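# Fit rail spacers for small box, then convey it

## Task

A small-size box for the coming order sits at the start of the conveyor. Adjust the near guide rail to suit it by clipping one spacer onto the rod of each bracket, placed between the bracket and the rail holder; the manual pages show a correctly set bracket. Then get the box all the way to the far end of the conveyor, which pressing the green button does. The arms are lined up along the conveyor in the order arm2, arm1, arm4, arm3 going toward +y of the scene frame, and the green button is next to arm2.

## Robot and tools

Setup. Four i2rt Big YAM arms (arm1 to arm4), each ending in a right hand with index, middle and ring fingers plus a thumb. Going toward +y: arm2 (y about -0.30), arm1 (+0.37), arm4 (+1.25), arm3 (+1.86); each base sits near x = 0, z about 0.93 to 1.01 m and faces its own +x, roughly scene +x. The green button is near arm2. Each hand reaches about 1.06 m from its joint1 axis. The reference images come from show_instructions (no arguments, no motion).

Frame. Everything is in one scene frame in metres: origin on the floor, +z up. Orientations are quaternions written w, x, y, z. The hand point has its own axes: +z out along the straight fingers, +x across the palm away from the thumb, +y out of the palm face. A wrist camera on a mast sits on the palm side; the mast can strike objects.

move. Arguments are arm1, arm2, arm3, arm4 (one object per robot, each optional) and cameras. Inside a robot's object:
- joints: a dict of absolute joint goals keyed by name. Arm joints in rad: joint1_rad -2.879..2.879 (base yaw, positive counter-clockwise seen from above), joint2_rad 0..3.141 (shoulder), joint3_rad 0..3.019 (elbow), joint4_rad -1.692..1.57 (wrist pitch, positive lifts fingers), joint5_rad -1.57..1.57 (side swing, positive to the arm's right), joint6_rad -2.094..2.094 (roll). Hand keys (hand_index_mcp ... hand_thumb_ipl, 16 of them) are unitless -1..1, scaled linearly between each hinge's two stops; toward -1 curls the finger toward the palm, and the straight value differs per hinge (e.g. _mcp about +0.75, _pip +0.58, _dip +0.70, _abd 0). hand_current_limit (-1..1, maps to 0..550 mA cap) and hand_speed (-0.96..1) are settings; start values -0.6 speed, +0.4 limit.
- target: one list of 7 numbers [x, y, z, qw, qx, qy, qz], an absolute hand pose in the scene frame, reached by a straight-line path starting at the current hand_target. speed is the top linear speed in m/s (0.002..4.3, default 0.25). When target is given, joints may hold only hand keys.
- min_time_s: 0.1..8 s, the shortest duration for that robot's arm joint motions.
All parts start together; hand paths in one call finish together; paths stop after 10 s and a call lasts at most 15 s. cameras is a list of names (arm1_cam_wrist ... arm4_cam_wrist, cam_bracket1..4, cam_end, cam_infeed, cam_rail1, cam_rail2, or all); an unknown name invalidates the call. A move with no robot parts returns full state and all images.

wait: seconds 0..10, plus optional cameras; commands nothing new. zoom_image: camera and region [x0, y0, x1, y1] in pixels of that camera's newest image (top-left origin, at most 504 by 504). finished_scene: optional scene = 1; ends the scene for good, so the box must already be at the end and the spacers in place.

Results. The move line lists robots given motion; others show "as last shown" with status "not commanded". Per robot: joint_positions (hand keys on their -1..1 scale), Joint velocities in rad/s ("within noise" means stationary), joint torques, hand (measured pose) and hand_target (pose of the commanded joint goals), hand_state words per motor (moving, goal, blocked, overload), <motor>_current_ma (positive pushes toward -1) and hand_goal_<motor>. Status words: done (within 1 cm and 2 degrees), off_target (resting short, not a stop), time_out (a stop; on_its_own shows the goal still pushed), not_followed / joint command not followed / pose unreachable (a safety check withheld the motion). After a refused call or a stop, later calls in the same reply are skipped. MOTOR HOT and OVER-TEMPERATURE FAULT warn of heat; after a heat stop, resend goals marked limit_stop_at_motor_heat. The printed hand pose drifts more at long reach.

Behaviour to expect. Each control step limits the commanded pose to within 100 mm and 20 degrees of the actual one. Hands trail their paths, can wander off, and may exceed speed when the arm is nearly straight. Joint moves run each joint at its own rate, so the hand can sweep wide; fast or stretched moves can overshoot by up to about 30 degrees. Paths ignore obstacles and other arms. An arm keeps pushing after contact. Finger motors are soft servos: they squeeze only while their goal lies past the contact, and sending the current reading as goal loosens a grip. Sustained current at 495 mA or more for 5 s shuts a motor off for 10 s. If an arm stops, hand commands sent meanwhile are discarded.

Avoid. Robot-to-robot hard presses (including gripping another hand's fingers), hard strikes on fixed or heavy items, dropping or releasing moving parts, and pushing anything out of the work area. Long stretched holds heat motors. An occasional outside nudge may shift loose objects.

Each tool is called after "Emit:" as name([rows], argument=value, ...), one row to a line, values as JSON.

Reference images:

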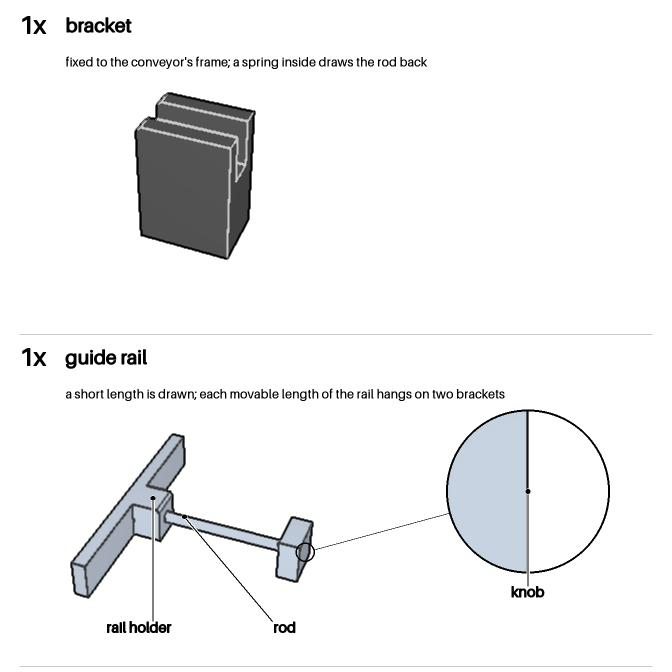

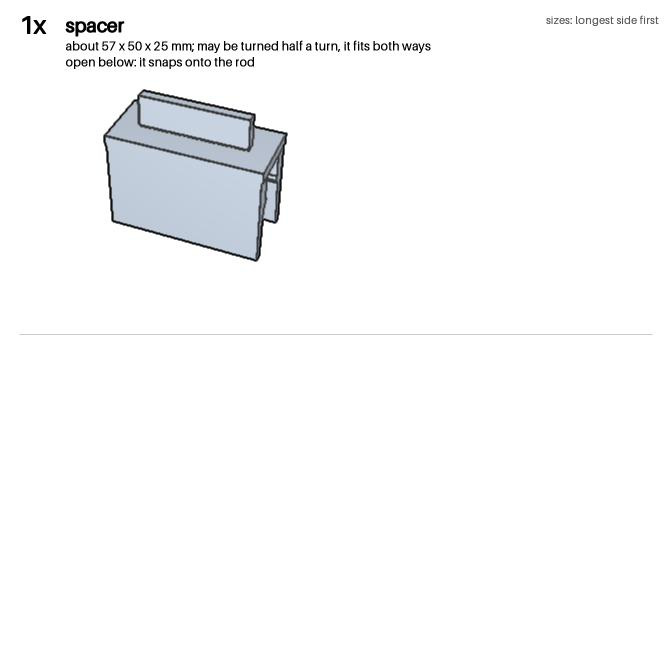

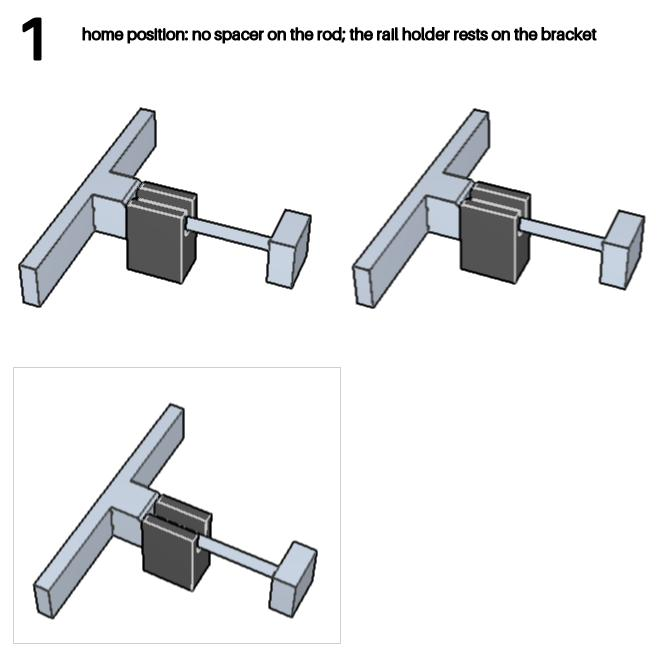

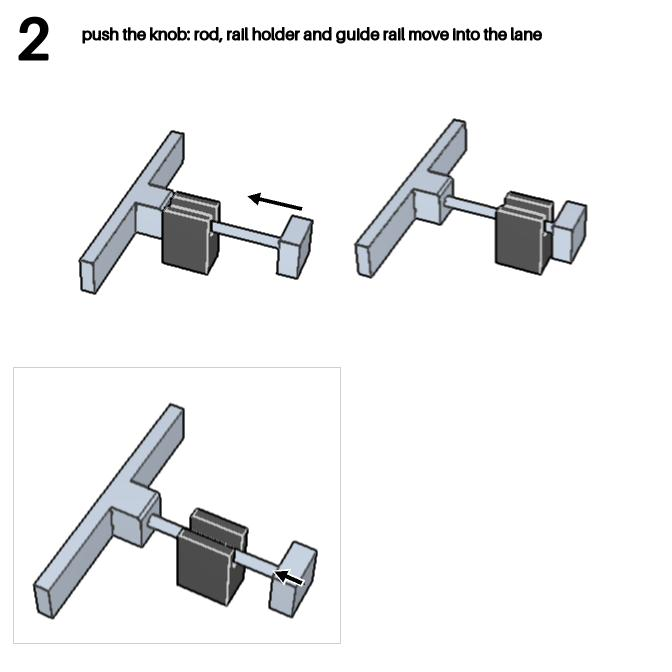

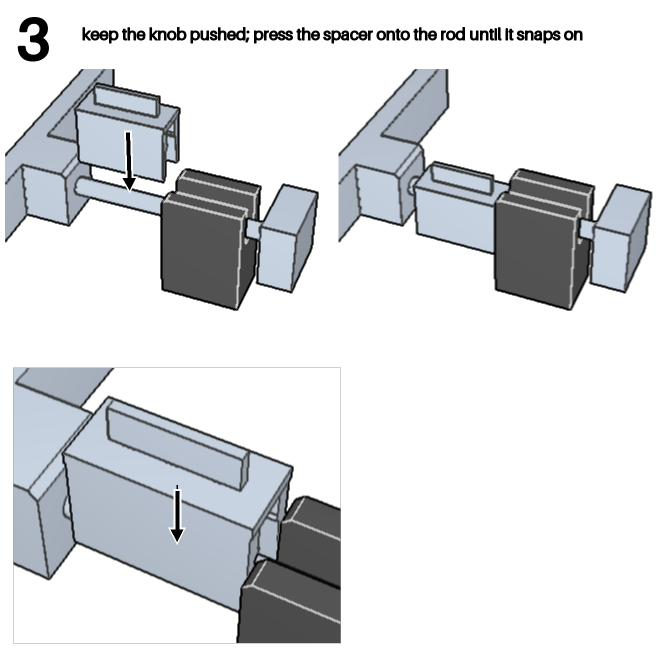

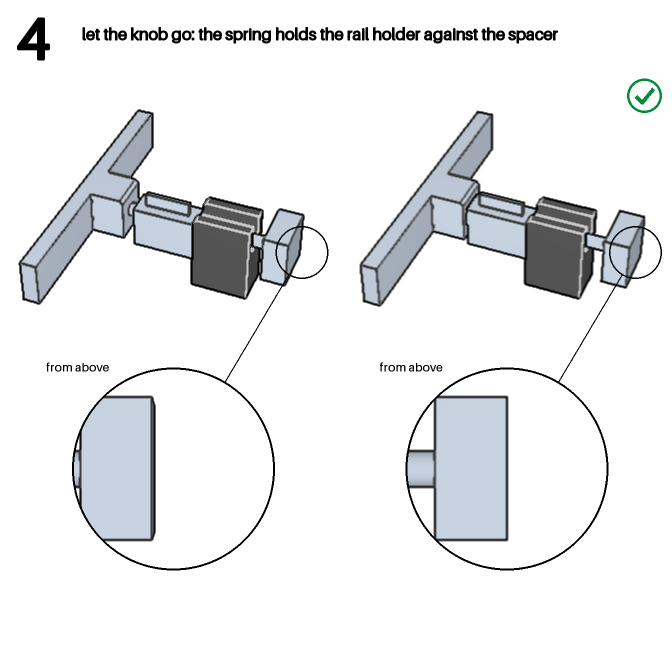

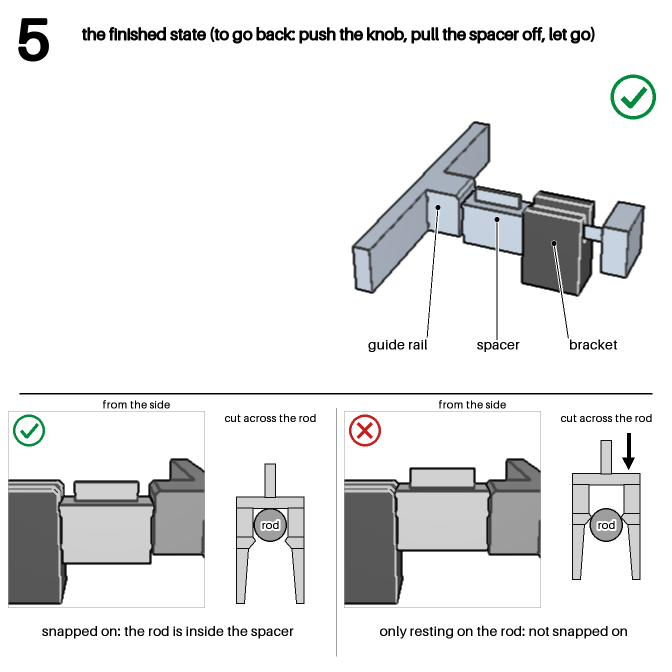

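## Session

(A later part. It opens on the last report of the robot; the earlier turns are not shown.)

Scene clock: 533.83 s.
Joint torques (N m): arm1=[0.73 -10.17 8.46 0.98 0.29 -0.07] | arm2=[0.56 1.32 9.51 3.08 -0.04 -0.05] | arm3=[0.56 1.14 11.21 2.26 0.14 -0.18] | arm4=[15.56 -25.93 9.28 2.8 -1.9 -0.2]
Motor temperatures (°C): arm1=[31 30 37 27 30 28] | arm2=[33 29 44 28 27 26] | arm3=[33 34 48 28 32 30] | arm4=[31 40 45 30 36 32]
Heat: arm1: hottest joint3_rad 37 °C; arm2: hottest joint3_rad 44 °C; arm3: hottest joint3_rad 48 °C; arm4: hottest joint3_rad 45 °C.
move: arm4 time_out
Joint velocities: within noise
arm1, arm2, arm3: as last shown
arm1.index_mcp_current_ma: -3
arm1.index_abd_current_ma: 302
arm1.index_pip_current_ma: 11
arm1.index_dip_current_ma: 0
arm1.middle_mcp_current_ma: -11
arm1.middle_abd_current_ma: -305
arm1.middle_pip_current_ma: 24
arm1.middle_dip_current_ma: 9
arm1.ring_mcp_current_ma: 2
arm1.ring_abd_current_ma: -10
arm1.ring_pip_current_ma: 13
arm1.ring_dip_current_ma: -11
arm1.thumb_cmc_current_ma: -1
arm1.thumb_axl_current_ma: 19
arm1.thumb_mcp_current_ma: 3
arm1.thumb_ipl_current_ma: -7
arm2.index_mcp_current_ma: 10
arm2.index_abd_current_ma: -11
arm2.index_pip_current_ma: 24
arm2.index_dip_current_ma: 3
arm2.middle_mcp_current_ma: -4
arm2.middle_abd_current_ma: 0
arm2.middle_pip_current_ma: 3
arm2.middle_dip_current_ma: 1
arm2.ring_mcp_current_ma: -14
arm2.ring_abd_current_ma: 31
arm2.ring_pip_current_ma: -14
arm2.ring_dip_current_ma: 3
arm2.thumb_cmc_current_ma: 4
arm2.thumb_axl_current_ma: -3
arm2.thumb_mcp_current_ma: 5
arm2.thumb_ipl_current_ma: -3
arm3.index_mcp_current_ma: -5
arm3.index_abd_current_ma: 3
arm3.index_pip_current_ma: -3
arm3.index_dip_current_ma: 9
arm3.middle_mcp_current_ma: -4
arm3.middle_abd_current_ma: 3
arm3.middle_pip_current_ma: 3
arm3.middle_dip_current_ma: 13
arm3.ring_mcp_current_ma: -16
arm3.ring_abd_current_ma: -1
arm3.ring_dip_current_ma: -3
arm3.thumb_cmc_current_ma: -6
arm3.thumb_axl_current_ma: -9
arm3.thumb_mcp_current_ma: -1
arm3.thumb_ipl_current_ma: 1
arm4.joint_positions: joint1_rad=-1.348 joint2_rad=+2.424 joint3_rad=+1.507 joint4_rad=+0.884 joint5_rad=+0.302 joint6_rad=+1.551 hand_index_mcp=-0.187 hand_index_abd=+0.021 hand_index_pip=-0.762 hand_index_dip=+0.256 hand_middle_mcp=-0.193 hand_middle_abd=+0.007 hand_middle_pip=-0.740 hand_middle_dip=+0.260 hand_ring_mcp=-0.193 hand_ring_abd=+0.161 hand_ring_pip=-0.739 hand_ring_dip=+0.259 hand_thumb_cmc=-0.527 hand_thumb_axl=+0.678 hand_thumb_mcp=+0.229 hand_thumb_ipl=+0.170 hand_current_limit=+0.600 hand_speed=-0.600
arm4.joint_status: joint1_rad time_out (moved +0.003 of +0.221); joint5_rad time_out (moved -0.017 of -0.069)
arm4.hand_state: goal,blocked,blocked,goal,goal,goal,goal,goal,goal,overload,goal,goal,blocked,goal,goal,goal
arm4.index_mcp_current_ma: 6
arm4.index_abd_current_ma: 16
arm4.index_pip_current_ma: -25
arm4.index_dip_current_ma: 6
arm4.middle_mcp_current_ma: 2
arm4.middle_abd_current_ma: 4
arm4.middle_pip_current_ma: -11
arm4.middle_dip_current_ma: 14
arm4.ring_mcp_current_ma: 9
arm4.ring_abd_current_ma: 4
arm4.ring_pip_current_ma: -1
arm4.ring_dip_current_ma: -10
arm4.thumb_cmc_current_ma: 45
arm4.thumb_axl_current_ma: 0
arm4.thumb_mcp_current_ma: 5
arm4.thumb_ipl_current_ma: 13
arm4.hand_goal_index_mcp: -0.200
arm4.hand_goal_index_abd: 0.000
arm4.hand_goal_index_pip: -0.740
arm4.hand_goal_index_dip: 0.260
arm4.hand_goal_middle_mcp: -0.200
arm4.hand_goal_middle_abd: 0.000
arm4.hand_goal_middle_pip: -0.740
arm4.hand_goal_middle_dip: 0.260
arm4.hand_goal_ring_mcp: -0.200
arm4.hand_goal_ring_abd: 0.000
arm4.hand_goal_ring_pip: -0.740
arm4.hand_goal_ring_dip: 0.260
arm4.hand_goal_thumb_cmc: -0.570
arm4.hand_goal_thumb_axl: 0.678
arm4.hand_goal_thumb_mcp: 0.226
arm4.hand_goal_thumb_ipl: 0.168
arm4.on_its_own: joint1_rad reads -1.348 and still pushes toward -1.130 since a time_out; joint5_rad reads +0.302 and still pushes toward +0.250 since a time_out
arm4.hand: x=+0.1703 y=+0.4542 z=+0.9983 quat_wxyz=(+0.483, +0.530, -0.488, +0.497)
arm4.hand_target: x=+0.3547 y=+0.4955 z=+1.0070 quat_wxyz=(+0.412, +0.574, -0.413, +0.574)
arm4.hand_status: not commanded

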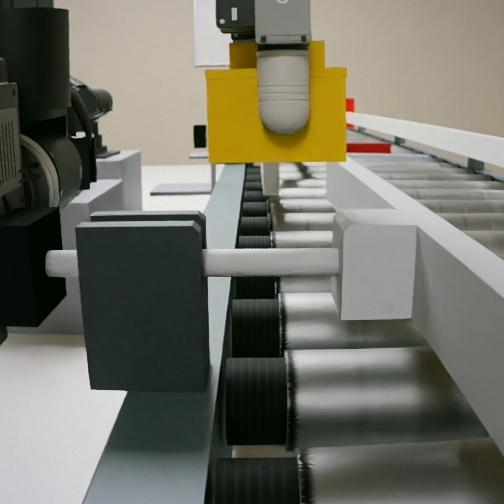

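Emit:
move(cameras=["cam_bracket2","cam_infeed","cam_rail2","cam_bracket1","cam_end","arm2_cam_wrist","arm4_cam_wrist"])

Emit:
zoom_image(camera="cam_bracket2", region=[60, 60, 260, 220])

Emit:
zoom_image(camera="cam_bracket1", region=[0, 160, 140, 380])

Emit:
zoom_image(camera="cam_infeed", region=[0, 60, 120, 240])

Scene clock: 536.53 s.
Joint torques (N m): arm1=[0.79 -10.34 8.43 1.01 0.29 -0.05] | arm2=[0.21 1.67 9.62 2.96 0.03 -0.07] | arm3=[0.56 1.14 11.21 2.26 0.14 -0.18] | arm4=[15.74 -25.82 9.31 2.84 -1.92 -0.19]
Motor temperatures (°C): arm1=[31 30 37 27 30 28] | arm2=[33 29 44 28 27 26] | arm3=[33 34 48 28 32 30] | arm4=[31 40 45 30 37 32]
Heat: arm1: hottest joint3_rad 37 °C; arm2: hottest joint3_rad 44 °C; arm3: hottest joint3_rad 48 °C; arm4: hottest joint3_rad 45 °C.
Joint velocities: within noise
arm1.joint_positions: joint1_rad=+0.513 joint2_rad=+1.338 joint3_rad=+1.251 joint4_rad=-1.462 joint5_rad=+0.005 joint6_rad=+0.563 hand_index_mcp=+0.756 hand_index_abd=-0.004 hand_index_pip=+0.577 hand_index_dip=+0.696 hand_middle_mcp=+0.735 hand_middle_abd=+0.015 hand_middle_pip=+0.573 hand_middle_dip=+0.693 hand_ring_mcp=+0.751 hand_ring_abd=-0.016 hand_ring_pip=+0.566 hand_ring_dip=+0.696 hand_thumb_cmc=+0.712 hand_thumb_axl=+0.677 hand_thumb_mcp=+0.215 hand_thumb_ipl=+0.168 hand_current_limit=+0.600 hand_speed=-0.600
arm1.joint_status: not commanded
arm1.hand_state: goal,blocked,goal,goal,goal,blocked,goal,goal,goal,goal,goal,goal,goal,goal,goal,goal
arm1.index_mcp_current_ma: 2
arm1.index_abd_current_ma: 283
arm1.index_pip_current_ma: -1
arm1.index_dip_current_ma: -1
arm1.middle_mcp_current_ma: 3
arm1.middle_abd_current_ma: -292
arm1.middle_pip_current_ma: -6
arm1.middle_dip_current_ma: -24
arm1.ring_mcp_current_ma: 5
arm1.ring_abd_current_ma: -1
arm1.ring_pip_current_ma: 12
arm1.ring_dip_current_ma: -6
arm1.thumb_cmc_current_ma: 0
arm1.thumb_axl_current_ma: -11
arm1.thumb_mcp_current_ma: 19
arm1.thumb_ipl_current_ma: -29
arm1.hand_goal_index_mcp: 0.754
arm1.hand_goal_index_abd: -1.000
arm1.hand_goal_index_pip: 0.576
arm1.hand_goal_index_dip: 0.696
arm1.hand_goal_middle_mcp: 0.754
arm1.hand_goal_middle_abd: 1.000
arm1.hand_goal_middle_pip: 0.576
arm1.hand_goal_middle_dip: 0.696
arm1.hand_goal_ring_mcp: 0.754
arm1.hand_goal_ring_abd: 0.000
arm1.hand_goal_ring_pip: 0.576
arm1.hand_goal_ring_dip: 0.696
arm1.hand_goal_thumb_cmc: 0.714
arm1.hand_goal_thumb_axl: 0.678
arm1.hand_goal_thumb_mcp: 0.226
arm1.hand_goal_thumb_ipl: 0.168
arm1.hand: x=+0.4628 y=+0.5502 z=+1.1683 quat_wxyz=(+0.001, +0.709, +0.705, +0.008) (m; scene frame)
arm1.hand_target: x=+0.4652 y=+0.5490 z=+1.1581 quat_wxyz=(+0.000, +0.707, +0.707, +0.000) (m; scene frame)
arm1.hand_status: not commanded
arm2.joint_positions: joint1_rad=+0.167 joint2_rad=+0.587 joint3_rad=+1.378 joint4_rad=-1.264 joint5_rad=+0.057 joint6_rad=+1.034 hand_index_mcp=+0.755 hand_index_abd=+0.000 hand_index_pip=+0.577 hand_index_dip=+0.696 hand_middle_mcp=+0.755 hand_middle_abd=+0.000 hand_middle_pip=+0.577 hand_middle_dip=+0.696 hand_ring_mcp=+0.755 hand_ring_abd=+0.000 hand_ring_pip=+0.577 hand_ring_dip=+0.696 hand_thumb_cmc=+0.715 hand_thumb_axl=+0.677 hand_thumb_mcp=+0.226 hand_thumb_ipl=+0.168 hand_current_limit=+0.400 hand_speed=-0.600
arm2.joint_status: not commanded
arm2.hand_state: goal,goal,goal,goal,goal,goal,goal,goal,goal,goal,goal,goal,goal,goal,goal,goal
arm2.index_mcp_current_ma: 2
arm2.index_abd_current_ma: 7
arm2.index_pip_current_ma: 21
arm2.index_dip_current_ma: 8
arm2.middle_mcp_current_ma: -15
arm2.middle_abd_current_ma: -5
arm2.middle_pip_current_ma: 0
arm2.middle_dip_current_ma: 12
arm2.ring_mcp_current_ma: -20
arm2.ring_abd_current_ma: -3
arm2.ring_pip_current_ma: -2
arm2.ring_dip_current_ma: 18
arm2.thumb_cmc_current_ma: 6
arm2.thumb_axl_current_ma: -11
arm2.thumb_mcp_current_ma: 13
arm2.thumb_ipl_current_ma: -1
arm2.hand_goal_index_mcp: 0.754
arm2.hand_goal_index_abd: 0.000
arm2.hand_goal_index_pip: 0.576
arm2.hand_goal_index_dip: 0.696
arm2.hand_goal_middle_mcp: 0.754
arm2.hand_goal_middle_abd: 0.000
arm2.hand_goal_middle_pip: 0.576
arm2.hand_goal_middle_dip: 0.696
arm2.hand_goal_ring_mcp: 0.754
arm2.hand_goal_ring_abd: 0.000
arm2.hand_goal_ring_pip: 0.576
arm2.hand_goal_ring_dip: 0.696
arm2.hand_goal_thumb_cmc: 0.714
arm2.hand_goal_thumb_axl: 0.678
arm2.hand_goal_thumb_mcp: 0.226
arm2.hand_goal_thumb_ipl: 0.168
arm2.hand: x=+0.1797 y=-0.3972 z=+1.5491 quat_wxyz=(+0.151, +0.824, +0.215, +0.502) (m; scene frame)
arm2.hand_target: x=+0.1765 y=-0.3975 z=+1.5621 quat_wxyz=(+0.154, +0.817, +0.213, +0.514) (m; scene frame)
arm2.hand_status: not commanded
arm3.joint_positions: joint1_rad=-0.104 joint2_rad=+0.612 joint3_rad=+1.327 joint4_rad=-1.152 joint5_rad=+0.038 joint6_rad=+1.084 hand_index_mcp=+0.756 hand_index_abd=+0.001 hand_index_pip=+0.577 hand_index_dip=+0.696 hand_middle_mcp=+0.756 hand_middle_abd=+0.002 hand_middle_pip=+0.577 hand_middle_dip=+0.696 hand_ring_mcp=+0.756 hand_ring_abd=+0.001 hand_ring_pip=+0.577 hand_ring_dip=+0.696 hand_thumb_cmc=+0.715 hand_thumb_axl=+0.677 hand_thumb_mcp=+0.226 hand_thumb_ipl=+0.168 hand_current_limit=+0.400 hand_speed=-0.600
arm3.joint_status: not commanded
arm3.hand_state: goal,goal,goal,goal,goal,goal,goal,goal,goal,goal,goal,goal,goal,goal,goal,goal
arm3.index_mcp_current_ma: -13
arm3.index_abd_current_ma: 7
arm3.index_pip_current_ma: -3
arm3.index_dip_current_ma: 6
arm3.middle_mcp_current_ma: -4
arm3.middle_abd_current_ma: 9
arm3.middle_pip_current_ma: 6
arm3.middle_dip_current_ma: 9
arm3.ring_mcp_current_ma: -14
arm3.ring_abd_current_ma: 13
arm3.ring_pip_current_ma: -1
arm3.ring_dip_current_ma: 2
arm3.thumb_cmc_current_ma: 3
arm3.thumb_axl_current_ma: -10
arm3.thumb_mcp_current_ma: 0
arm3.thumb_ipl_current_ma: 4
arm3.hand_goal_index_mcp: 0.754
arm3.hand_goal_index_abd: 0.000
arm3.hand_goal_index_pip: 0.576
arm3.hand_goal_index_dip: 0.696
arm3.hand_goal_middle_mcp: 0.754
arm3.hand_goal_middle_abd: 0.000
arm3.hand_goal_middle_pip: 0.576
arm3.hand_goal_middle_dip: 0.696
arm3.hand_goal_ring_mcp: 0.754
arm3.hand_goal_ring_abd: 0.000
arm3.hand_goal_ring_pip: 0.576
arm3.hand_goal_ring_dip: 0.696
arm3.hand_goal_thumb_cmc: 0.714
arm3.hand_goal_thumb_axl: 0.678
arm3.hand_goal_thumb_mcp: 0.226
arm3.hand_goal_thumb_ipl: 0.168
arm3.hand: x=+0.1920 y=+1.7236 z=+1.4967 quat_wxyz=(+0.183, +0.835, +0.123, +0.504) (m; scene frame)
arm3.hand_target: x=+0.1889 y=+1.7240 z=+1.5076 quat_wxyz=(+0.186, +0.829, +0.122, +0.514) (m; scene frame)
arm3.hand_status: not commanded
arm4.joint_positions: joint1_rad=-1.348 joint2_rad=+2.424 joint3_rad=+1.507 joint4_rad=+0.884 joint5_rad=+0.302 joint6_rad=+1.551 hand_index_mcp=-0.187 hand_index_abd=+0.021 hand_index_pip=-0.762 hand_index_dip=+0.256 hand_middle_mcp=-0.193 hand_middle_abd=+0.007 hand_middle_pip=-0.740 hand_middle_dip=+0.260 hand_ring_mcp=-0.193 hand_ring_abd=+0.161 hand_ring_pip=-0.739 hand_ring_dip=+0.259 hand_thumb_cmc=-0.527 hand_thumb_axl=+0.678 hand_thumb_mcp=+0.229 hand_thumb_ipl=+0.170 hand_current_limit=+0.600 hand_speed=-0.600
arm4.joint_status: joint1_rad time_out (moved +0.003 of +0.221); joint5_rad time_out (moved -0.017 of -0.069)
arm4.hand_state: goal,blocked,blocked,goal,goal,goal,goal,goal,goal,overload,goal,goal,blocked,goal,goal,goal
arm4.index_mcp_current_ma: 4
arm4.index_abd_current_ma: 15
arm4.index_pip_current_ma: -23
arm4.index_dip_current_ma: 4
arm4.middle_mcp_current_ma: 2
arm4.middle_abd_current_ma: 9
arm4.middle_pip_current_ma: -7
arm4.middle_dip_current_ma: 4
arm4.ring_mcp_current_ma: 7
arm4.ring_abd_current_ma: 4
arm4.ring_pip_current_ma: 0
arm4.ring_dip_current_ma: -15
arm4.thumb_cmc_current_ma: 41
arm4.thumb_axl_current_ma: 6
arm4.thumb_mcp_current_ma: 8
arm4.thumb_ipl_current_ma: 14
arm4.hand_goal_index_mcp: -0.200
arm4.hand_goal_index_abd: 0.000
arm4.hand_goal_index_pip: -0.740
arm4.hand_goal_index_dip: 0.260
arm4.hand_goal_middle_mcp: -0.200
arm4.hand_goal_middle_abd: 0.000
arm4.hand_goal_middle_pip: -0.740
arm4.hand_goal_middle_dip: 0.260
arm4.hand_goal_ring_mcp: -0.200
arm4.hand_goal_ring_abd: 0.000
arm4.hand_goal_ring_pip: -0.740
arm4.hand_goal_ring_dip: 0.260
arm4.hand_goal_thumb_cmc: -0.570
arm4.hand_goal_thumb_axl: 0.678
arm4.hand_goal_thumb_mcp: 0.226
arm4.hand_goal_thumb_ipl: 0.168
arm4.on_its_own: joint1_rad reads -1.348 and still pushes toward -1.130 since a time_out; joint5_rad reads +0.302 and still pushes toward +0.250 since a time_out
arm4.hand: x=+0.1703 y=+0.4542 z=+0.9983 quat_wxyz=(+0.483, +0.530, -0.488, +0.497) (m; scene frame)
arm4.hand_target: x=+0.3547 y=+0.4955 z=+1.0070 quat_wxyz=(+0.412, +0.574, -0.413, +0.574) (m; scene frame)
arm4.hand_status: not commanded
pictures: arm2_cam_wrist, arm4_cam_wrist, cam_bracket1, cam_bracket2, cam_end, cam_infeed, cam_rail2
camera_calibration:
arm4_cam_wrist: T_world_to_cam=[[-0.63875, -0.01602, -0.76924, 0.92074], [0.44341, 0.8094, -0.38505, -0.11056], [0.62879, -0.58704, -0.5099, 0.78625]] pos_world=[0.14276, 0.5658, 1.06661]

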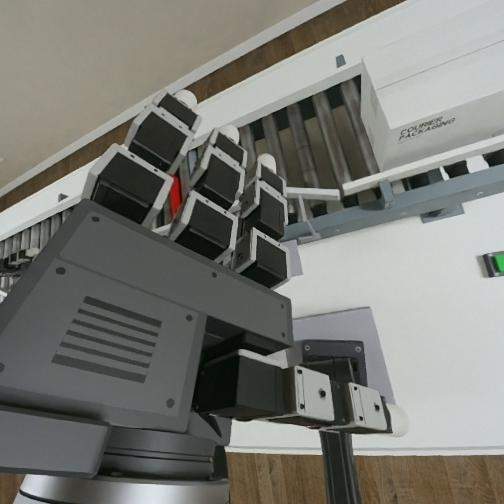

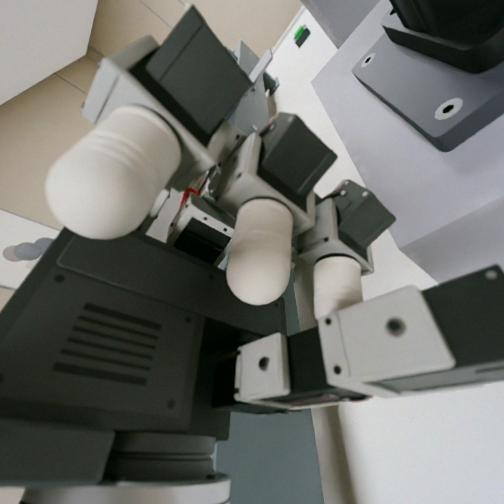

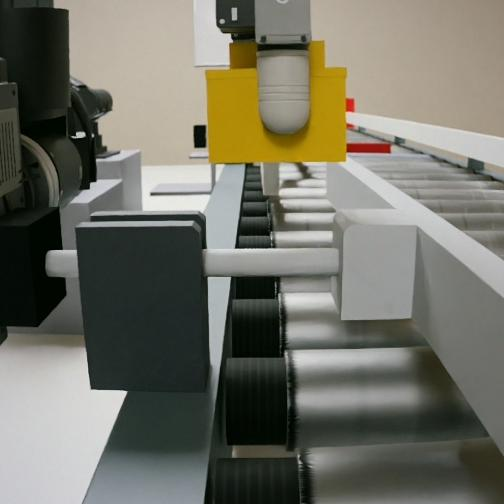

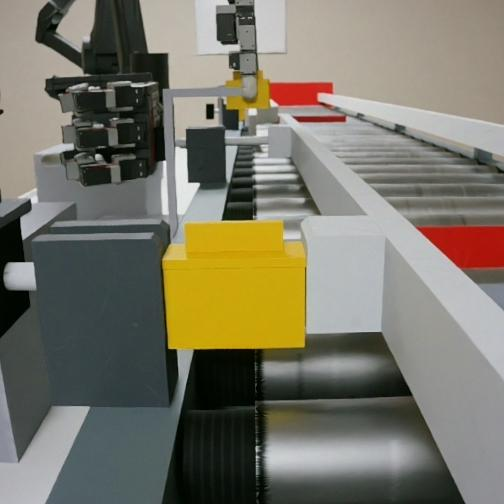

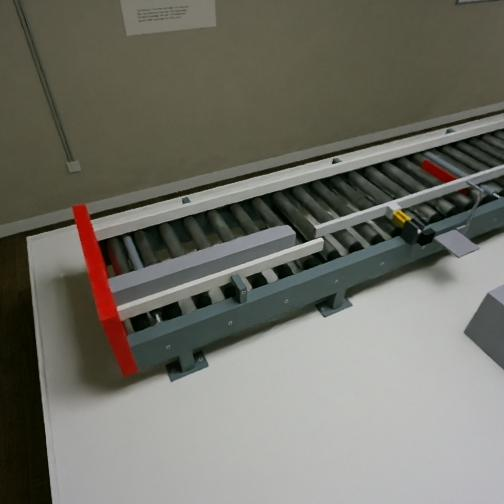

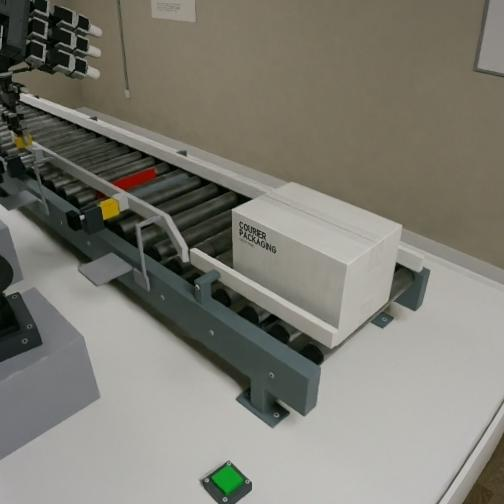

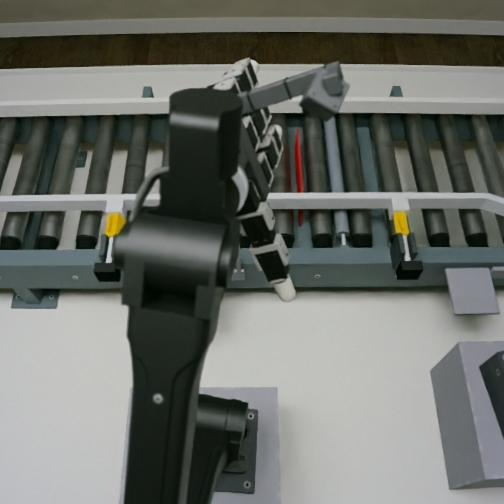

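Scaled by 2.520 from the camera's image (finer frame: 720x720).

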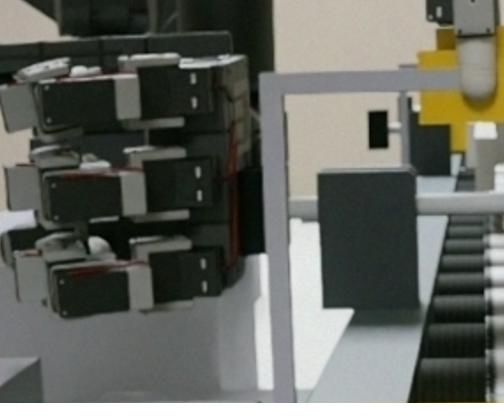

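Scaled by 2.291 from the camera's image (finer frame: 720x720).

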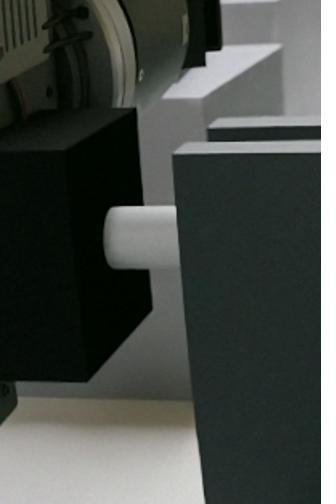

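Scaled by 2.800 from the camera's image (finer frame: 720x720).

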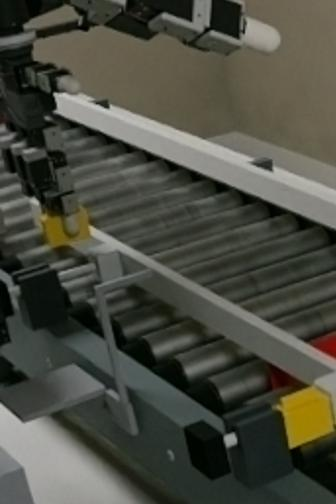

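Emit:
move(arm4={"joints":{"joint1_rad":-0.98,"joint5_rad":0.22},"min_time_s":1.5}, cameras=["cam_bracket1"])

Emit:
zoom_image(camera="cam_bracket1", region=[0, 160, 360, 400])

Scene clock: 543.67 s.
Joint torques (N m): arm1=[0.73 -10.46 8.43 1.01 0.29 -0.06] | arm2=[0.62 1.61 9.72 2.91 -0.02 -0.09] | arm3=[0.56 1.08 11.22 2.28 0.14 -0.18] | arm4=[25 -25.7 9.31 2.84 -2.85 -0.2]
Motor temperatures (°C): arm1=[31 30 37 27 30 27] | arm2=[33 29 44 28 27 26] | arm3=[33 34 48 28 32 30] | arm4=[32 40 45 30 40 32]
Heat: arm1: hottest joint3_rad 37 °C; arm2: hottest joint3_rad 44 °C; arm3: hottest joint3_rad 48 °C; arm4: hottest joint3_rad 45 °C.
move: arm4 time_out
Joint velocities: within noise
arm1, arm2, arm3: as last shown
arm1.index_mcp_current_ma: -4
arm1.index_abd_current_ma: 301
arm1.index_pip_current_ma: 16
arm1.index_dip_current_ma: -6
arm1.middle_mcp_current_ma: 34
arm1.middle_abd_current_ma: -299
arm1.middle_pip_current_ma: -17
arm1.middle_dip_current_ma: -9
arm1.ring_mcp_current_ma: -5
arm1.ring_pip_current_ma: 15
arm1.ring_dip_current_ma: -10
arm1.thumb_cmc_current_ma: -6
arm1.thumb_axl_current_ma: -2
arm1.thumb_mcp_current_ma: 9
arm1.thumb_ipl_current_ma: -21
arm2.index_mcp_current_ma: 9
arm2.index_abd_current_ma: 1
arm2.index_pip_current_ma: 9
arm2.index_dip_current_ma: 12
arm2.middle_mcp_current_ma: 3
arm2.middle_abd_current_ma: -27
arm2.middle_pip_current_ma: -2
arm2.middle_dip_current_ma: 8
arm2.ring_mcp_current_ma: -7
arm2.ring_abd_current_ma: 5
arm2.ring_pip_current_ma: 1
arm2.ring_dip_current_ma: -1
arm2.thumb_cmc_current_ma: 17
arm2.thumb_axl_current_ma: 0
arm2.thumb_mcp_current_ma: 3
arm2.thumb_ipl_current_ma: 10
arm3.index_mcp_current_ma: -6
arm3.index_pip_current_ma: 0
arm3.index_dip_current_ma: 9
arm3.middle_mcp_current_ma: 4
arm3.middle_abd_current_ma: 2
arm3.middle_pip_current_ma: -1
arm3.middle_dip_current_ma: 7
arm3.ring_mcp_current_ma: -13
arm3.ring_abd_current_ma: 6
arm3.ring_dip_current_ma: -3
arm3.thumb_cmc_current_ma: -8
arm3.thumb_axl_current_ma: -2
arm3.thumb_mcp_current_ma: -13
arm3.thumb_ipl_current_ma: 1
arm4.joint_positions: joint1_rad=-1.329 joint2_rad=+2.426 joint3_rad=+1.507 joint4_rad=+0.884 joint5_rad=+0.303 joint6_rad=+1.549 hand_index_mcp=-0.187 hand_index_abd=+0.021 hand_index_pip=-0.762 hand_index_dip=+0.256 hand_middle_mcp=-0.192 hand_middle_abd=+0.007 hand_middle_pip=-0.741 hand_middle_dip=+0.260 hand_ring_mcp=-0.193 hand_ring_abd=+0.161 hand_ring_pip=-0.739 hand_ring_dip=+0.259 hand_thumb_cmc=-0.527 hand_thumb_axl=+0.678 hand_thumb_mcp=+0.229 hand_thumb_ipl=+0.170 hand_current_limit=+0.600 hand_speed=-0.600
arm4.joint_status: joint1_rad time_out (moved +0.019 of +0.368); joint5_rad time_out (moved +0.001 of -0.082)
arm4.hand_state: goal,blocked,blocked,goal,goal,goal,goal,goal,goal,overload,goal,goal,blocked,goal,goal,goal
arm4.index_mcp_current_ma: 4
arm4.index_abd_current_ma: 23
arm4.index_pip_current_ma: -20
arm4.index_dip_current_ma: -1
arm4.middle_mcp_current_ma: 10
arm4.middle_abd_current_ma: 8
arm4.middle_pip_current_ma: -2
arm4.middle_dip_current_ma: 4
arm4.ring_mcp_current_ma: 6
arm4.ring_abd_current_ma: 1
arm4.ring_pip_current_ma: 7
arm4.ring_dip_current_ma: -6
arm4.thumb_cmc_current_ma: 55
arm4.thumb_axl_current_ma: 4
arm4.thumb_mcp_current_ma: 10
arm4.thumb_ipl_current_ma: 9
arm4.hand_goal_index_mcp: -0.200
arm4.hand_goal_index_abd: 0.000
arm4.hand_goal_index_pip: -0.740
arm4.hand_goal_index_dip: 0.260
arm4.hand_goal_middle_mcp: -0.200
arm4.hand_goal_middle_abd: 0.000
arm4.hand_goal_middle_pip: -0.740
arm4.hand_goal_middle_dip: 0.260
arm4.hand_goal_ring_mcp: -0.200
arm4.hand_goal_ring_abd: 0.000
arm4.hand_goal_ring_pip: -0.740
arm4.hand_goal_ring_dip: 0.260
arm4.hand_goal_thumb_cmc: -0.570
arm4.hand_goal_thumb_axl: 0.678
arm4.hand_goal_thumb_mcp: 0.226
arm4.hand_goal_thumb_ipl: 0.168
arm4.on_its_own: joint1_rad reads -1.329 and still pushes toward -0.980 since a time_out; joint5_rad reads +0.303 and still pushes toward +0.228 since a time_out
arm4.hand: x=+0.1848 y=+0.4575 z=+0.9970 quat_wxyz=(+0.479, +0.535, -0.484, +0.500)
arm4.hand_target: x=+0.4678 y=+0.5546 z=+1.0076 quat_wxyz=(+0.360, +0.607, -0.362, +0.608)
arm4.hand_status: not commanded

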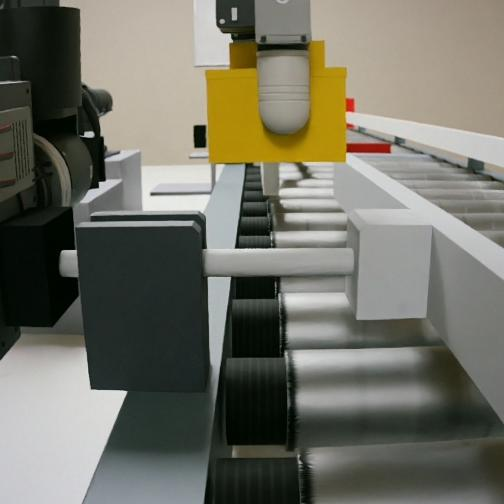

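Scaled by 1.400 from the camera's image (finer frame: 720x720).

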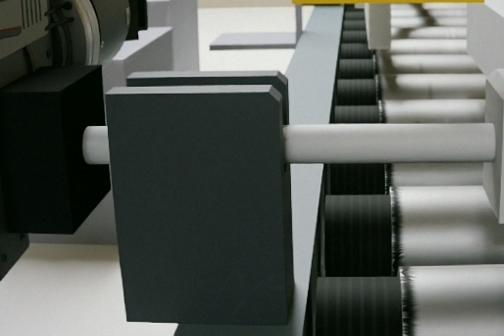

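Emit:
move(arm4={"joints":{"joint1_rad":-0.93},"min_time_s":1.0}, arm1={"target":[0.4685,0.5465,1.131,0,0.7071,0.7071,0],"speed":0.08}, cameras=["cam_bracket1","arm1_cam_wrist"])

Emit:
zoom_image(camera="cam_bracket1", region=[60, 100, 420, 340])

Emit:
zoom_image(camera="arm1_cam_wrist", region=[215, 95, 285, 175])

Scene clock: 555.20 s.
Joint torques (N m): arm1=[0.56 -10.58 8.39 1.05 0.28 -0.1] | arm2=[0.67 1.49 9.63 3 0.01 -0.05] | arm3=[0.56 1.14 11.21 2.26 0.14 -0.18] | arm4=[26.7 -25.88 9.33 2.81 -2.84 -0.18]
Motor temperatures (°C): arm1=[31 30 36 27 30 27] | arm2=[33 29 44 28 27 26] | arm3=[33 34 48 28 32 30] | arm4=[35 39 45 30 47 31]
Heat: arm1: hottest joint3_rad 36 °C; arm2: hottest joint3_rad 44 °C; arm3: hottest joint3_rad 48 °C; arm4: hottest joint5_rad 47 °C.
move: arm1 done; arm4 time_out
Joint velocities: within noise
arm1.joint_positions: joint1_rad=+0.504 joint2_rad=+1.353 joint3_rad=+1.193 joint4_rad=-1.392 joint5_rad=+0.005 joint6_rad=+0.556 hand_index_mcp=+0.759 hand_index_abd=-0.004 hand_index_pip=+0.577 hand_index_dip=+0.696 hand_middle_mcp=+0.735 hand_middle_abd=+0.015 hand_middle_pip=+0.574 hand_middle_dip=+0.696 hand_ring_mcp=+0.751 hand_ring_abd=-0.016 hand_ring_pip=+0.566 hand_ring_dip=+0.696 hand_thumb_cmc=+0.712 hand_thumb_axl=+0.677 hand_thumb_mcp=+0.215 hand_thumb_ipl=+0.168 hand_current_limit=+0.600 hand_speed=-0.600
arm1.joint_status: not commanded
arm1.hand_state: goal,blocked,goal,goal,goal,blocked,goal,goal,goal,goal,goal,goal,goal,goal,goal,goal
arm1.index_mcp_current_ma: -12
arm1.index_abd_current_ma: 306
arm1.index_pip_current_ma: 4
arm1.index_dip_current_ma: -1
arm1.middle_mcp_current_ma: -11
arm1.middle_abd_current_ma: -290
arm1.middle_pip_current_ma: -18
arm1.middle_dip_current_ma: -15
arm1.ring_mcp_current_ma: 13
arm1.ring_abd_current_ma: -3
arm1.ring_pip_current_ma: 19
arm1.ring_dip_current_ma: -13
arm1.thumb_cmc_current_ma: -19
arm1.thumb_axl_current_ma: 13
arm1.thumb_mcp_current_ma: 30
arm1.thumb_ipl_current_ma: -5
arm1.hand_goal_index_mcp: 0.754
arm1.hand_goal_index_abd: -1.000
arm1.hand_goal_index_pip: 0.576
arm1.hand_goal_index_dip: 0.696
arm1.hand_goal_middle_mcp: 0.754
arm1.hand_goal_middle_abd: 1.000
arm1.hand_goal_middle_pip: 0.576
arm1.hand_goal_middle_dip: 0.696
arm1.hand_goal_ring_mcp: 0.754
arm1.hand_goal_ring_abd: 0.000
arm1.hand_goal_ring_pip: 0.576
arm1.hand_goal_ring_dip: 0.696
arm1.hand_goal_thumb_cmc: 0.714
arm1.hand_goal_thumb_axl: 0.678
arm1.hand_goal_thumb_mcp: 0.226
arm1.hand_goal_thumb_ipl: 0.168
arm1.hand: x=+0.4658 y=+0.5480 z=+1.1407 quat_wxyz=(+0.001, +0.710, +0.704, +0.006)
arm1.hand_target: x=+0.4683 y=+0.5465 z=+1.1311 quat_wxyz=(+0.000, +0.707, +0.707, +0.000)
arm1.hand_status: done (0.010 m and 0.9 deg from the pose sent, 0.038 m and 1.0 deg at the start)
arm2, arm3: as last shown
arm2.index_mcp_current_ma: 6
arm2.index_abd_current_ma: -1
arm2.index_pip_current_ma: 6
arm2.index_dip_current_ma: 16
arm2.middle_mcp_current_ma: -9
arm2.middle_abd_current_ma: -17
arm2.middle_pip_current_ma: 0
arm2.middle_dip_current_ma: 13
arm2.ring_mcp_current_ma: -19
arm2.ring_abd_current_ma: 7
arm2.ring_pip_current_ma: 2
arm2.ring_dip_current_ma: 7
arm2.thumb_cmc_current_ma: 23
arm2.thumb_axl_current_ma: 10
arm2.thumb_mcp_current_ma: 2
arm2.thumb_ipl_current_ma: 19
arm3.index_mcp_current_ma: 1
arm3.index_abd_current_ma: 10
arm3.index_pip_current_ma: -6
arm3.middle_mcp_current_ma: -4
arm3.middle_abd_current_ma: 6
arm3.middle_pip_current_ma: 11
arm3.middle_dip_current_ma: 5
arm3.ring_mcp_current_ma: -10
arm3.ring_abd_current_ma: 9
arm3.ring_pip_current_ma: 4
arm3.ring_dip_current_ma: -1
arm3.thumb_cmc_current_ma: -12
arm3.thumb_axl_current_ma: -7
arm3.thumb_mcp_current_ma: 2
arm3.thumb_ipl_current_ma: 3
arm4.joint_positions: joint1_rad=-1.326 joint2_rad=+2.426 joint3_rad=+1.507 joint4_rad=+0.884 joint5_rad=+0.306 joint6_rad=+1.549 hand_index_mcp=-0.187 hand_index_abd=+0.021 hand_index_pip=-0.762 hand_index_dip=+0.256 hand_middle_mcp=-0.192 hand_middle_abd=+0.007 hand_middle_pip=-0.741 hand_middle_dip=+0.260 hand_ring_mcp=-0.193 hand_ring_abd=+0.161 hand_ring_pip=-0.739 hand_ring_dip=+0.259 hand_thumb_cmc=-0.527 hand_thumb_axl=+0.678 hand_thumb_mcp=+0.229 hand_thumb_ipl=+0.170 hand_current_limit=+0.600 hand_speed=-0.600
arm4.joint_status: joint1_rad time_out (moved +0.003 of +0.399)
arm4.hand_state: goal,blocked,blocked,goal,goal,goal,goal,goal,goal,overload,goal,goal,blocked,goal,goal,goal
arm4.index_mcp_current_ma: 8
arm4.index_abd_current_ma: 21
arm4.index_pip_current_ma: -19
arm4.index_dip_current_ma: -1
arm4.middle_mcp_current_ma: 9
arm4.middle_abd_current_ma: 1
arm4.middle_pip_current_ma: -9
arm4.middle_dip_current_ma: 10
arm4.ring_mcp_current_ma: -2
arm4.ring_abd_current_ma: 5
arm4.ring_pip_current_ma: 2
arm4.ring_dip_current_ma: -11
arm4.thumb_cmc_current_ma: 54
arm4.thumb_axl_current_ma: 1
arm4.thumb_mcp_current_ma: 1
arm4.thumb_ipl_current_ma: 8
arm4.hand_goal_index_mcp: -0.200
arm4.hand_goal_index_abd: 0.000
arm4.hand_goal_index_pip: -0.740
arm4.hand_goal_index_dip: 0.260
arm4.hand_goal_middle_mcp: -0.200
arm4.hand_goal_middle_abd: 0.000
arm4.hand_goal_middle_pip: -0.740
arm4.hand_goal_middle_dip: 0.260
arm4.hand_goal_ring_mcp: -0.200
arm4.hand_goal_ring_abd: 0.000
arm4.hand_goal_ring_pip: -0.740
arm4.hand_goal_ring_dip: 0.260
arm4.hand_goal_thumb_cmc: -0.570
arm4.hand_goal_thumb_axl: 0.678
arm4.hand_goal_thumb_mcp: 0.226
arm4.hand_goal_thumb_ipl: 0.168
arm4.on_its_own: joint1_rad reads -1.326 and still pushes toward -0.951 since a time_out; joint5_rad reads +0.306 and still pushes toward +0.230 since a time_out
arm4.hand: x=+0.1871 y=+0.4583 z=+0.9971 quat_wxyz=(+0.479, +0.536, -0.483, +0.500)
arm4.hand_target: x=+0.4873 y=+0.5680 z=+1.0077 quat_wxyz=(+0.352, +0.612, -0.354, +0.613)
arm4.hand_status: not commanded
pictures: arm1_cam_wrist, cam_bracket1
arm1_cam_wrist: T_world_to_cam=[[0.58962, -0.80767, -0.00529, 0.21144], [-0.56793, -0.41925, 0.7083, -0.35881], [-0.57429, -0.41462, -0.70589, 1.4236]] pos_world=[0.48911, 0.61059, 1.26017]

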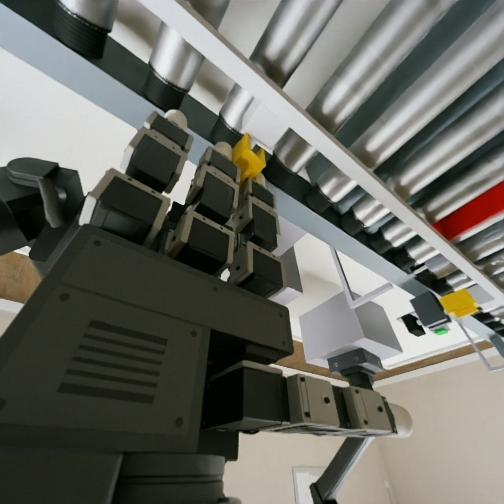

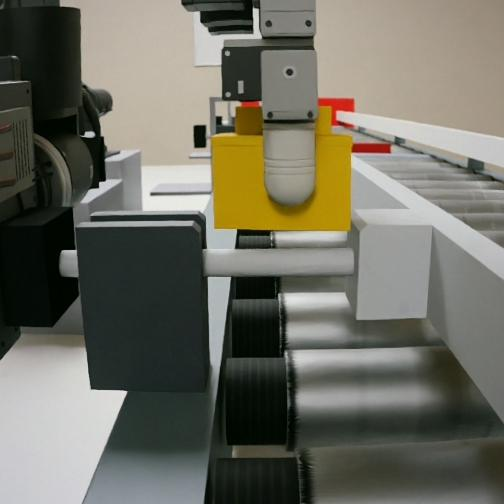

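Scaled by 1.400 from the camera's image (finer frame: 720x720).

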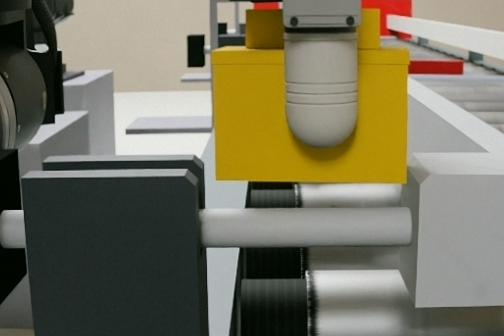

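Scaled by 6.300 from the camera's image (finer frame: 720x720).

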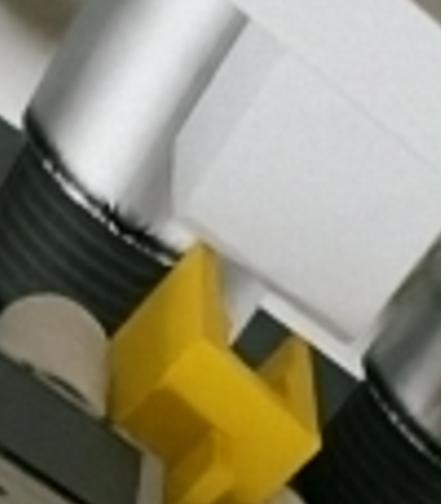

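Emit:
move(arm1={"target":[0.4693,0.5455,1.118,0,0.7071,0.7071,0],"speed":0.05}, cameras=["cam_bracket1","arm1_cam_wrist"])

Emit:
zoom_image(camera="cam_bracket1", region=[60, 100, 420, 340])

Emit:
zoom_image(camera="arm1_cam_wrist", region=[215, 95, 285, 175])

Scene clock: 570.73 s.
Joint torques (N m): arm1=[0.5 -10.23 8.18 1.11 0.27 -0.1] | arm2=[0.67 1.44 9.61 2.96 -0.01 -0.08] | arm3=[0.62 1.14 11.22 2.28 0.13 -0.17] | arm4=[26.64 -25.76 9.32 2.78 -2.83 -0.18]
Motor temperatures (°C): arm1=[31 30 36 27 30 27] | arm2=[33 29 44 28 27 26] | arm3=[33 34 48 28 32 30] | arm4=[39 38 44 30 53 31]
Heat: arm1: hottest joint3_rad 36 °C; arm2: hottest joint3_rad 44 °C; arm3: hottest joint3_rad 48 °C; arm4: hottest joint5_rad 53 °C.
move: arm1 off_target
Joint velocities: within noise
arm1.joint_positions: joint1_rad=+0.501 joint2_rad=+1.357 joint3_rad=+1.167 joint4_rad=-1.358 joint5_rad=+0.006 joint6_rad=+0.552 hand_index_mcp=+0.764 hand_index_abd=-0.005 hand_index_pip=+0.581 hand_index_dip=+0.696 hand_middle_mcp=+0.738 hand_middle_abd=+0.015 hand_middle_pip=+0.576 hand_middle_dip=+0.696 hand_ring_mcp=+0.751 hand_ring_abd=-0.016 hand_ring_pip=+0.566 hand_ring_dip=+0.696 hand_thumb_cmc=+0.712 hand_thumb_axl=+0.677 hand_thumb_mcp=+0.215 hand_thumb_ipl=+0.168 hand_current_limit=+0.600 hand_speed=-0.600
arm1.joint_status: not commanded
arm1.hand_state: goal,blocked,goal,goal,goal,blocked,goal,goal,goal,goal,goal,goal,goal,goal,goal,goal
arm1.index_mcp_current_ma: 2
arm1.index_abd_current_ma: 305
arm1.index_pip_current_ma: 6
arm1.index_dip_current_ma: 12
arm1.middle_mcp_current_ma: 11
arm1.middle_abd_current_ma: -290
arm1.middle_pip_current_ma: -20
arm1.middle_dip_current_ma: 7
arm1.ring_mcp_current_ma: 14
arm1.ring_abd_current_ma: 17
arm1.ring_pip_current_ma: 22
arm1.ring_dip_current_ma: 8
arm1.thumb_cmc_current_ma: 18
arm1.thumb_axl_current_ma: -14
arm1.thumb_mcp_current_ma: -6
arm1.thumb_ipl_current_ma: -7
arm1.hand_goal_index_mcp: 0.754
arm1.hand_goal_index_abd: -1.000
arm1.hand_goal_index_pip: 0.576
arm1.hand_goal_index_dip: 0.696
arm1.hand_goal_middle_mcp: 0.754
arm1.hand_goal_middle_abd: 1.000
arm1.hand_goal_middle_pip: 0.576
arm1.hand_goal_middle_dip: 0.696
arm1.hand_goal_ring_mcp: 0.754
arm1.hand_goal_ring_abd: 0.000
arm1.hand_goal_ring_pip: 0.576
arm1.hand_goal_ring_dip: 0.696
arm1.hand_goal_thumb_cmc: 0.714
arm1.hand_goal_thumb_axl: 0.678
arm1.hand_goal_thumb_mcp: 0.226
arm1.hand_goal_thumb_ipl: 0.168
arm1.hand: x=+0.4668 y=+0.5474 z=+1.1300 quat_wxyz=(+0.001, +0.710, +0.704, +0.008)
arm1.hand_target: x=+0.4690 y=+0.5454 z=+1.1182 quat_wxyz=(+0.000, +0.707, +0.707, +0.000)
arm1.hand_status: off_target (0.012 m and 1.1 deg from the pose sent, 0.023 m and 0.9 deg at the start)
arm2, arm3, arm4: as last shown
arm2.index_mcp_current_ma: 16
arm2.index_abd_current_ma: 8
arm2.index_pip_current_ma: 17
arm2.index_dip_current_ma: 9
arm2.middle_mcp_current_ma: 10
arm2.middle_abd_current_ma: -1
arm2.middle_pip_current_ma: 14
arm2.middle_dip_current_ma: -1
arm2.ring_mcp_current_ma: -1
arm2.ring_abd_current_ma: 10
arm2.ring_dip_current_ma: 10
arm2.thumb_cmc_current_ma: 5
arm2.thumb_axl_current_ma: 0
arm2.thumb_mcp_current_ma: -4
arm2.thumb_ipl_current_ma: -2
arm3.index_mcp_current_ma: -8
arm3.index_abd_current_ma: 11
arm3.index_pip_current_ma: -13
arm3.index_dip_current_ma: 5
arm3.middle_mcp_current_ma: -7
arm3.middle_abd_current_ma: 13
arm3.middle_pip_current_ma: 2
arm3.middle_dip_current_ma: 8
arm3.ring_mcp_current_ma: -13
arm3.ring_abd_current_ma: 6
arm3.ring_pip_current_ma: 1
arm3.ring_dip_current_ma: 0
arm3.thumb_cmc_current_ma: -3
arm3.thumb_mcp_current_ma: -12
arm3.thumb_ipl_current_ma: 8
arm4.index_mcp_current_ma: 9
arm4.index_abd_current_ma: 16
arm4.index_pip_current_ma: -17
arm4.middle_mcp_current_ma: -6
arm4.middle_abd_current_ma: 7
arm4.middle_pip_current_ma: -10
arm4.middle_dip_current_ma: 12
arm4.ring_mcp_current_ma: 4
arm4.ring_abd_current_ma: 12
arm4.ring_pip_current_ma: 0
arm4.ring_dip_current_ma: -7
arm4.thumb_cmc_current_ma: 44
arm4.thumb_axl_current_ma: 5
arm4.thumb_mcp_current_ma: 4
arm4.thumb_ipl_current_ma: 18
arm4.on_its_own: joint1_rad reads -1.326 and still pushes toward -0.951 since a time_out; joint5_rad reads +0.306 and still pushes toward +0.230 since a time_out
arm4.hand: x=+0.1870 y=+0.4583 z=+0.9971 quat_wxyz=(+0.479, +0.536, -0.483, +0.500)
arm4.hand_target: x=+0.4872 y=+0.5680 z=+1.0077 quat_wxyz=(+0.352, +0.612, -0.354, +0.613)
pictures: arm1_cam_wrist, cam_bracket1
arm1_cam_wrist: T_world_to_cam=[[0.59027, -0.8072, -0.00448, 0.20897], [-0.57032, -0.42097, 0.70535, -0.34554], [-0.57124, -0.41379, -0.70884, 1.41781]] pos_world=[0.4895, 0.60989, 1.24967]

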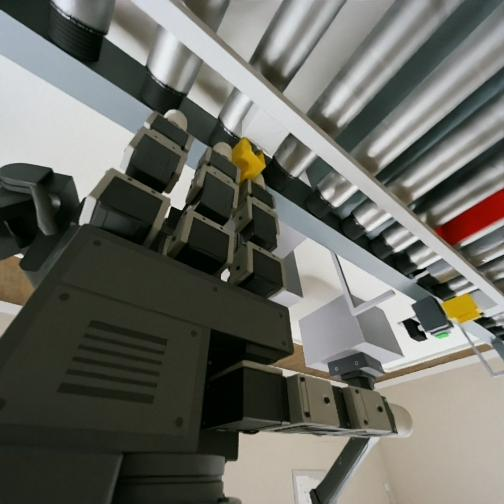

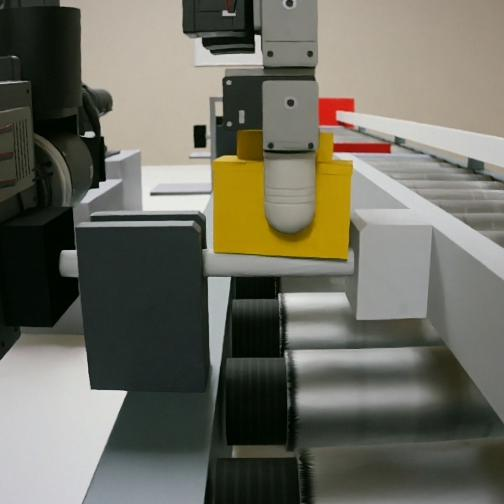

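Scaled by 1.400 from the camera's image (finer frame: 720x720).

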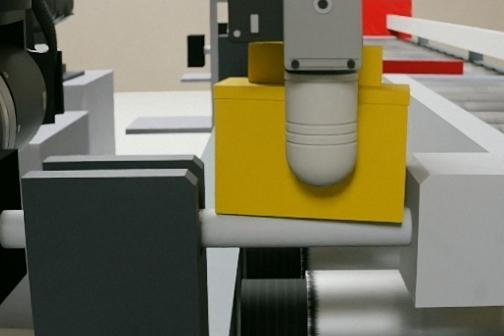

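Scaled by 6.300 from the camera's image (finer frame: 720x720).

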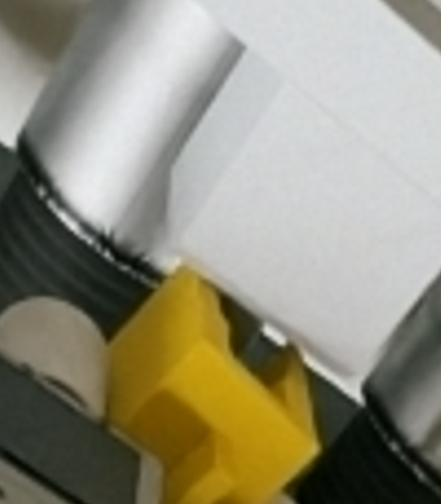

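Emit:
zoom_image(camera="cam_bracket1", region=[195, 150, 365, 290])

Emit:
zoom_image(camera="arm1_cam_wrist", region=[235, 130, 275, 170])

Scaled by 2.965 from the camera's image (finer frame: 720x720).

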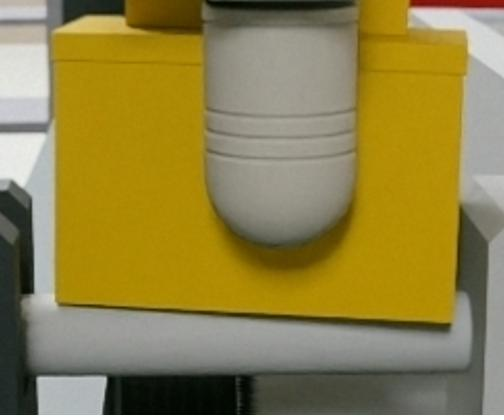

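Scaled by 12.600 from the camera's image (finer frame: 720x720).

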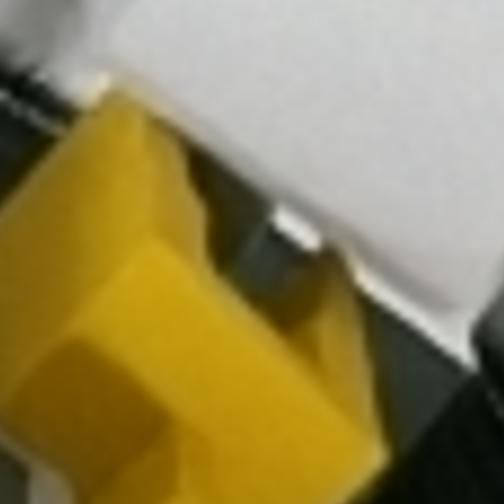

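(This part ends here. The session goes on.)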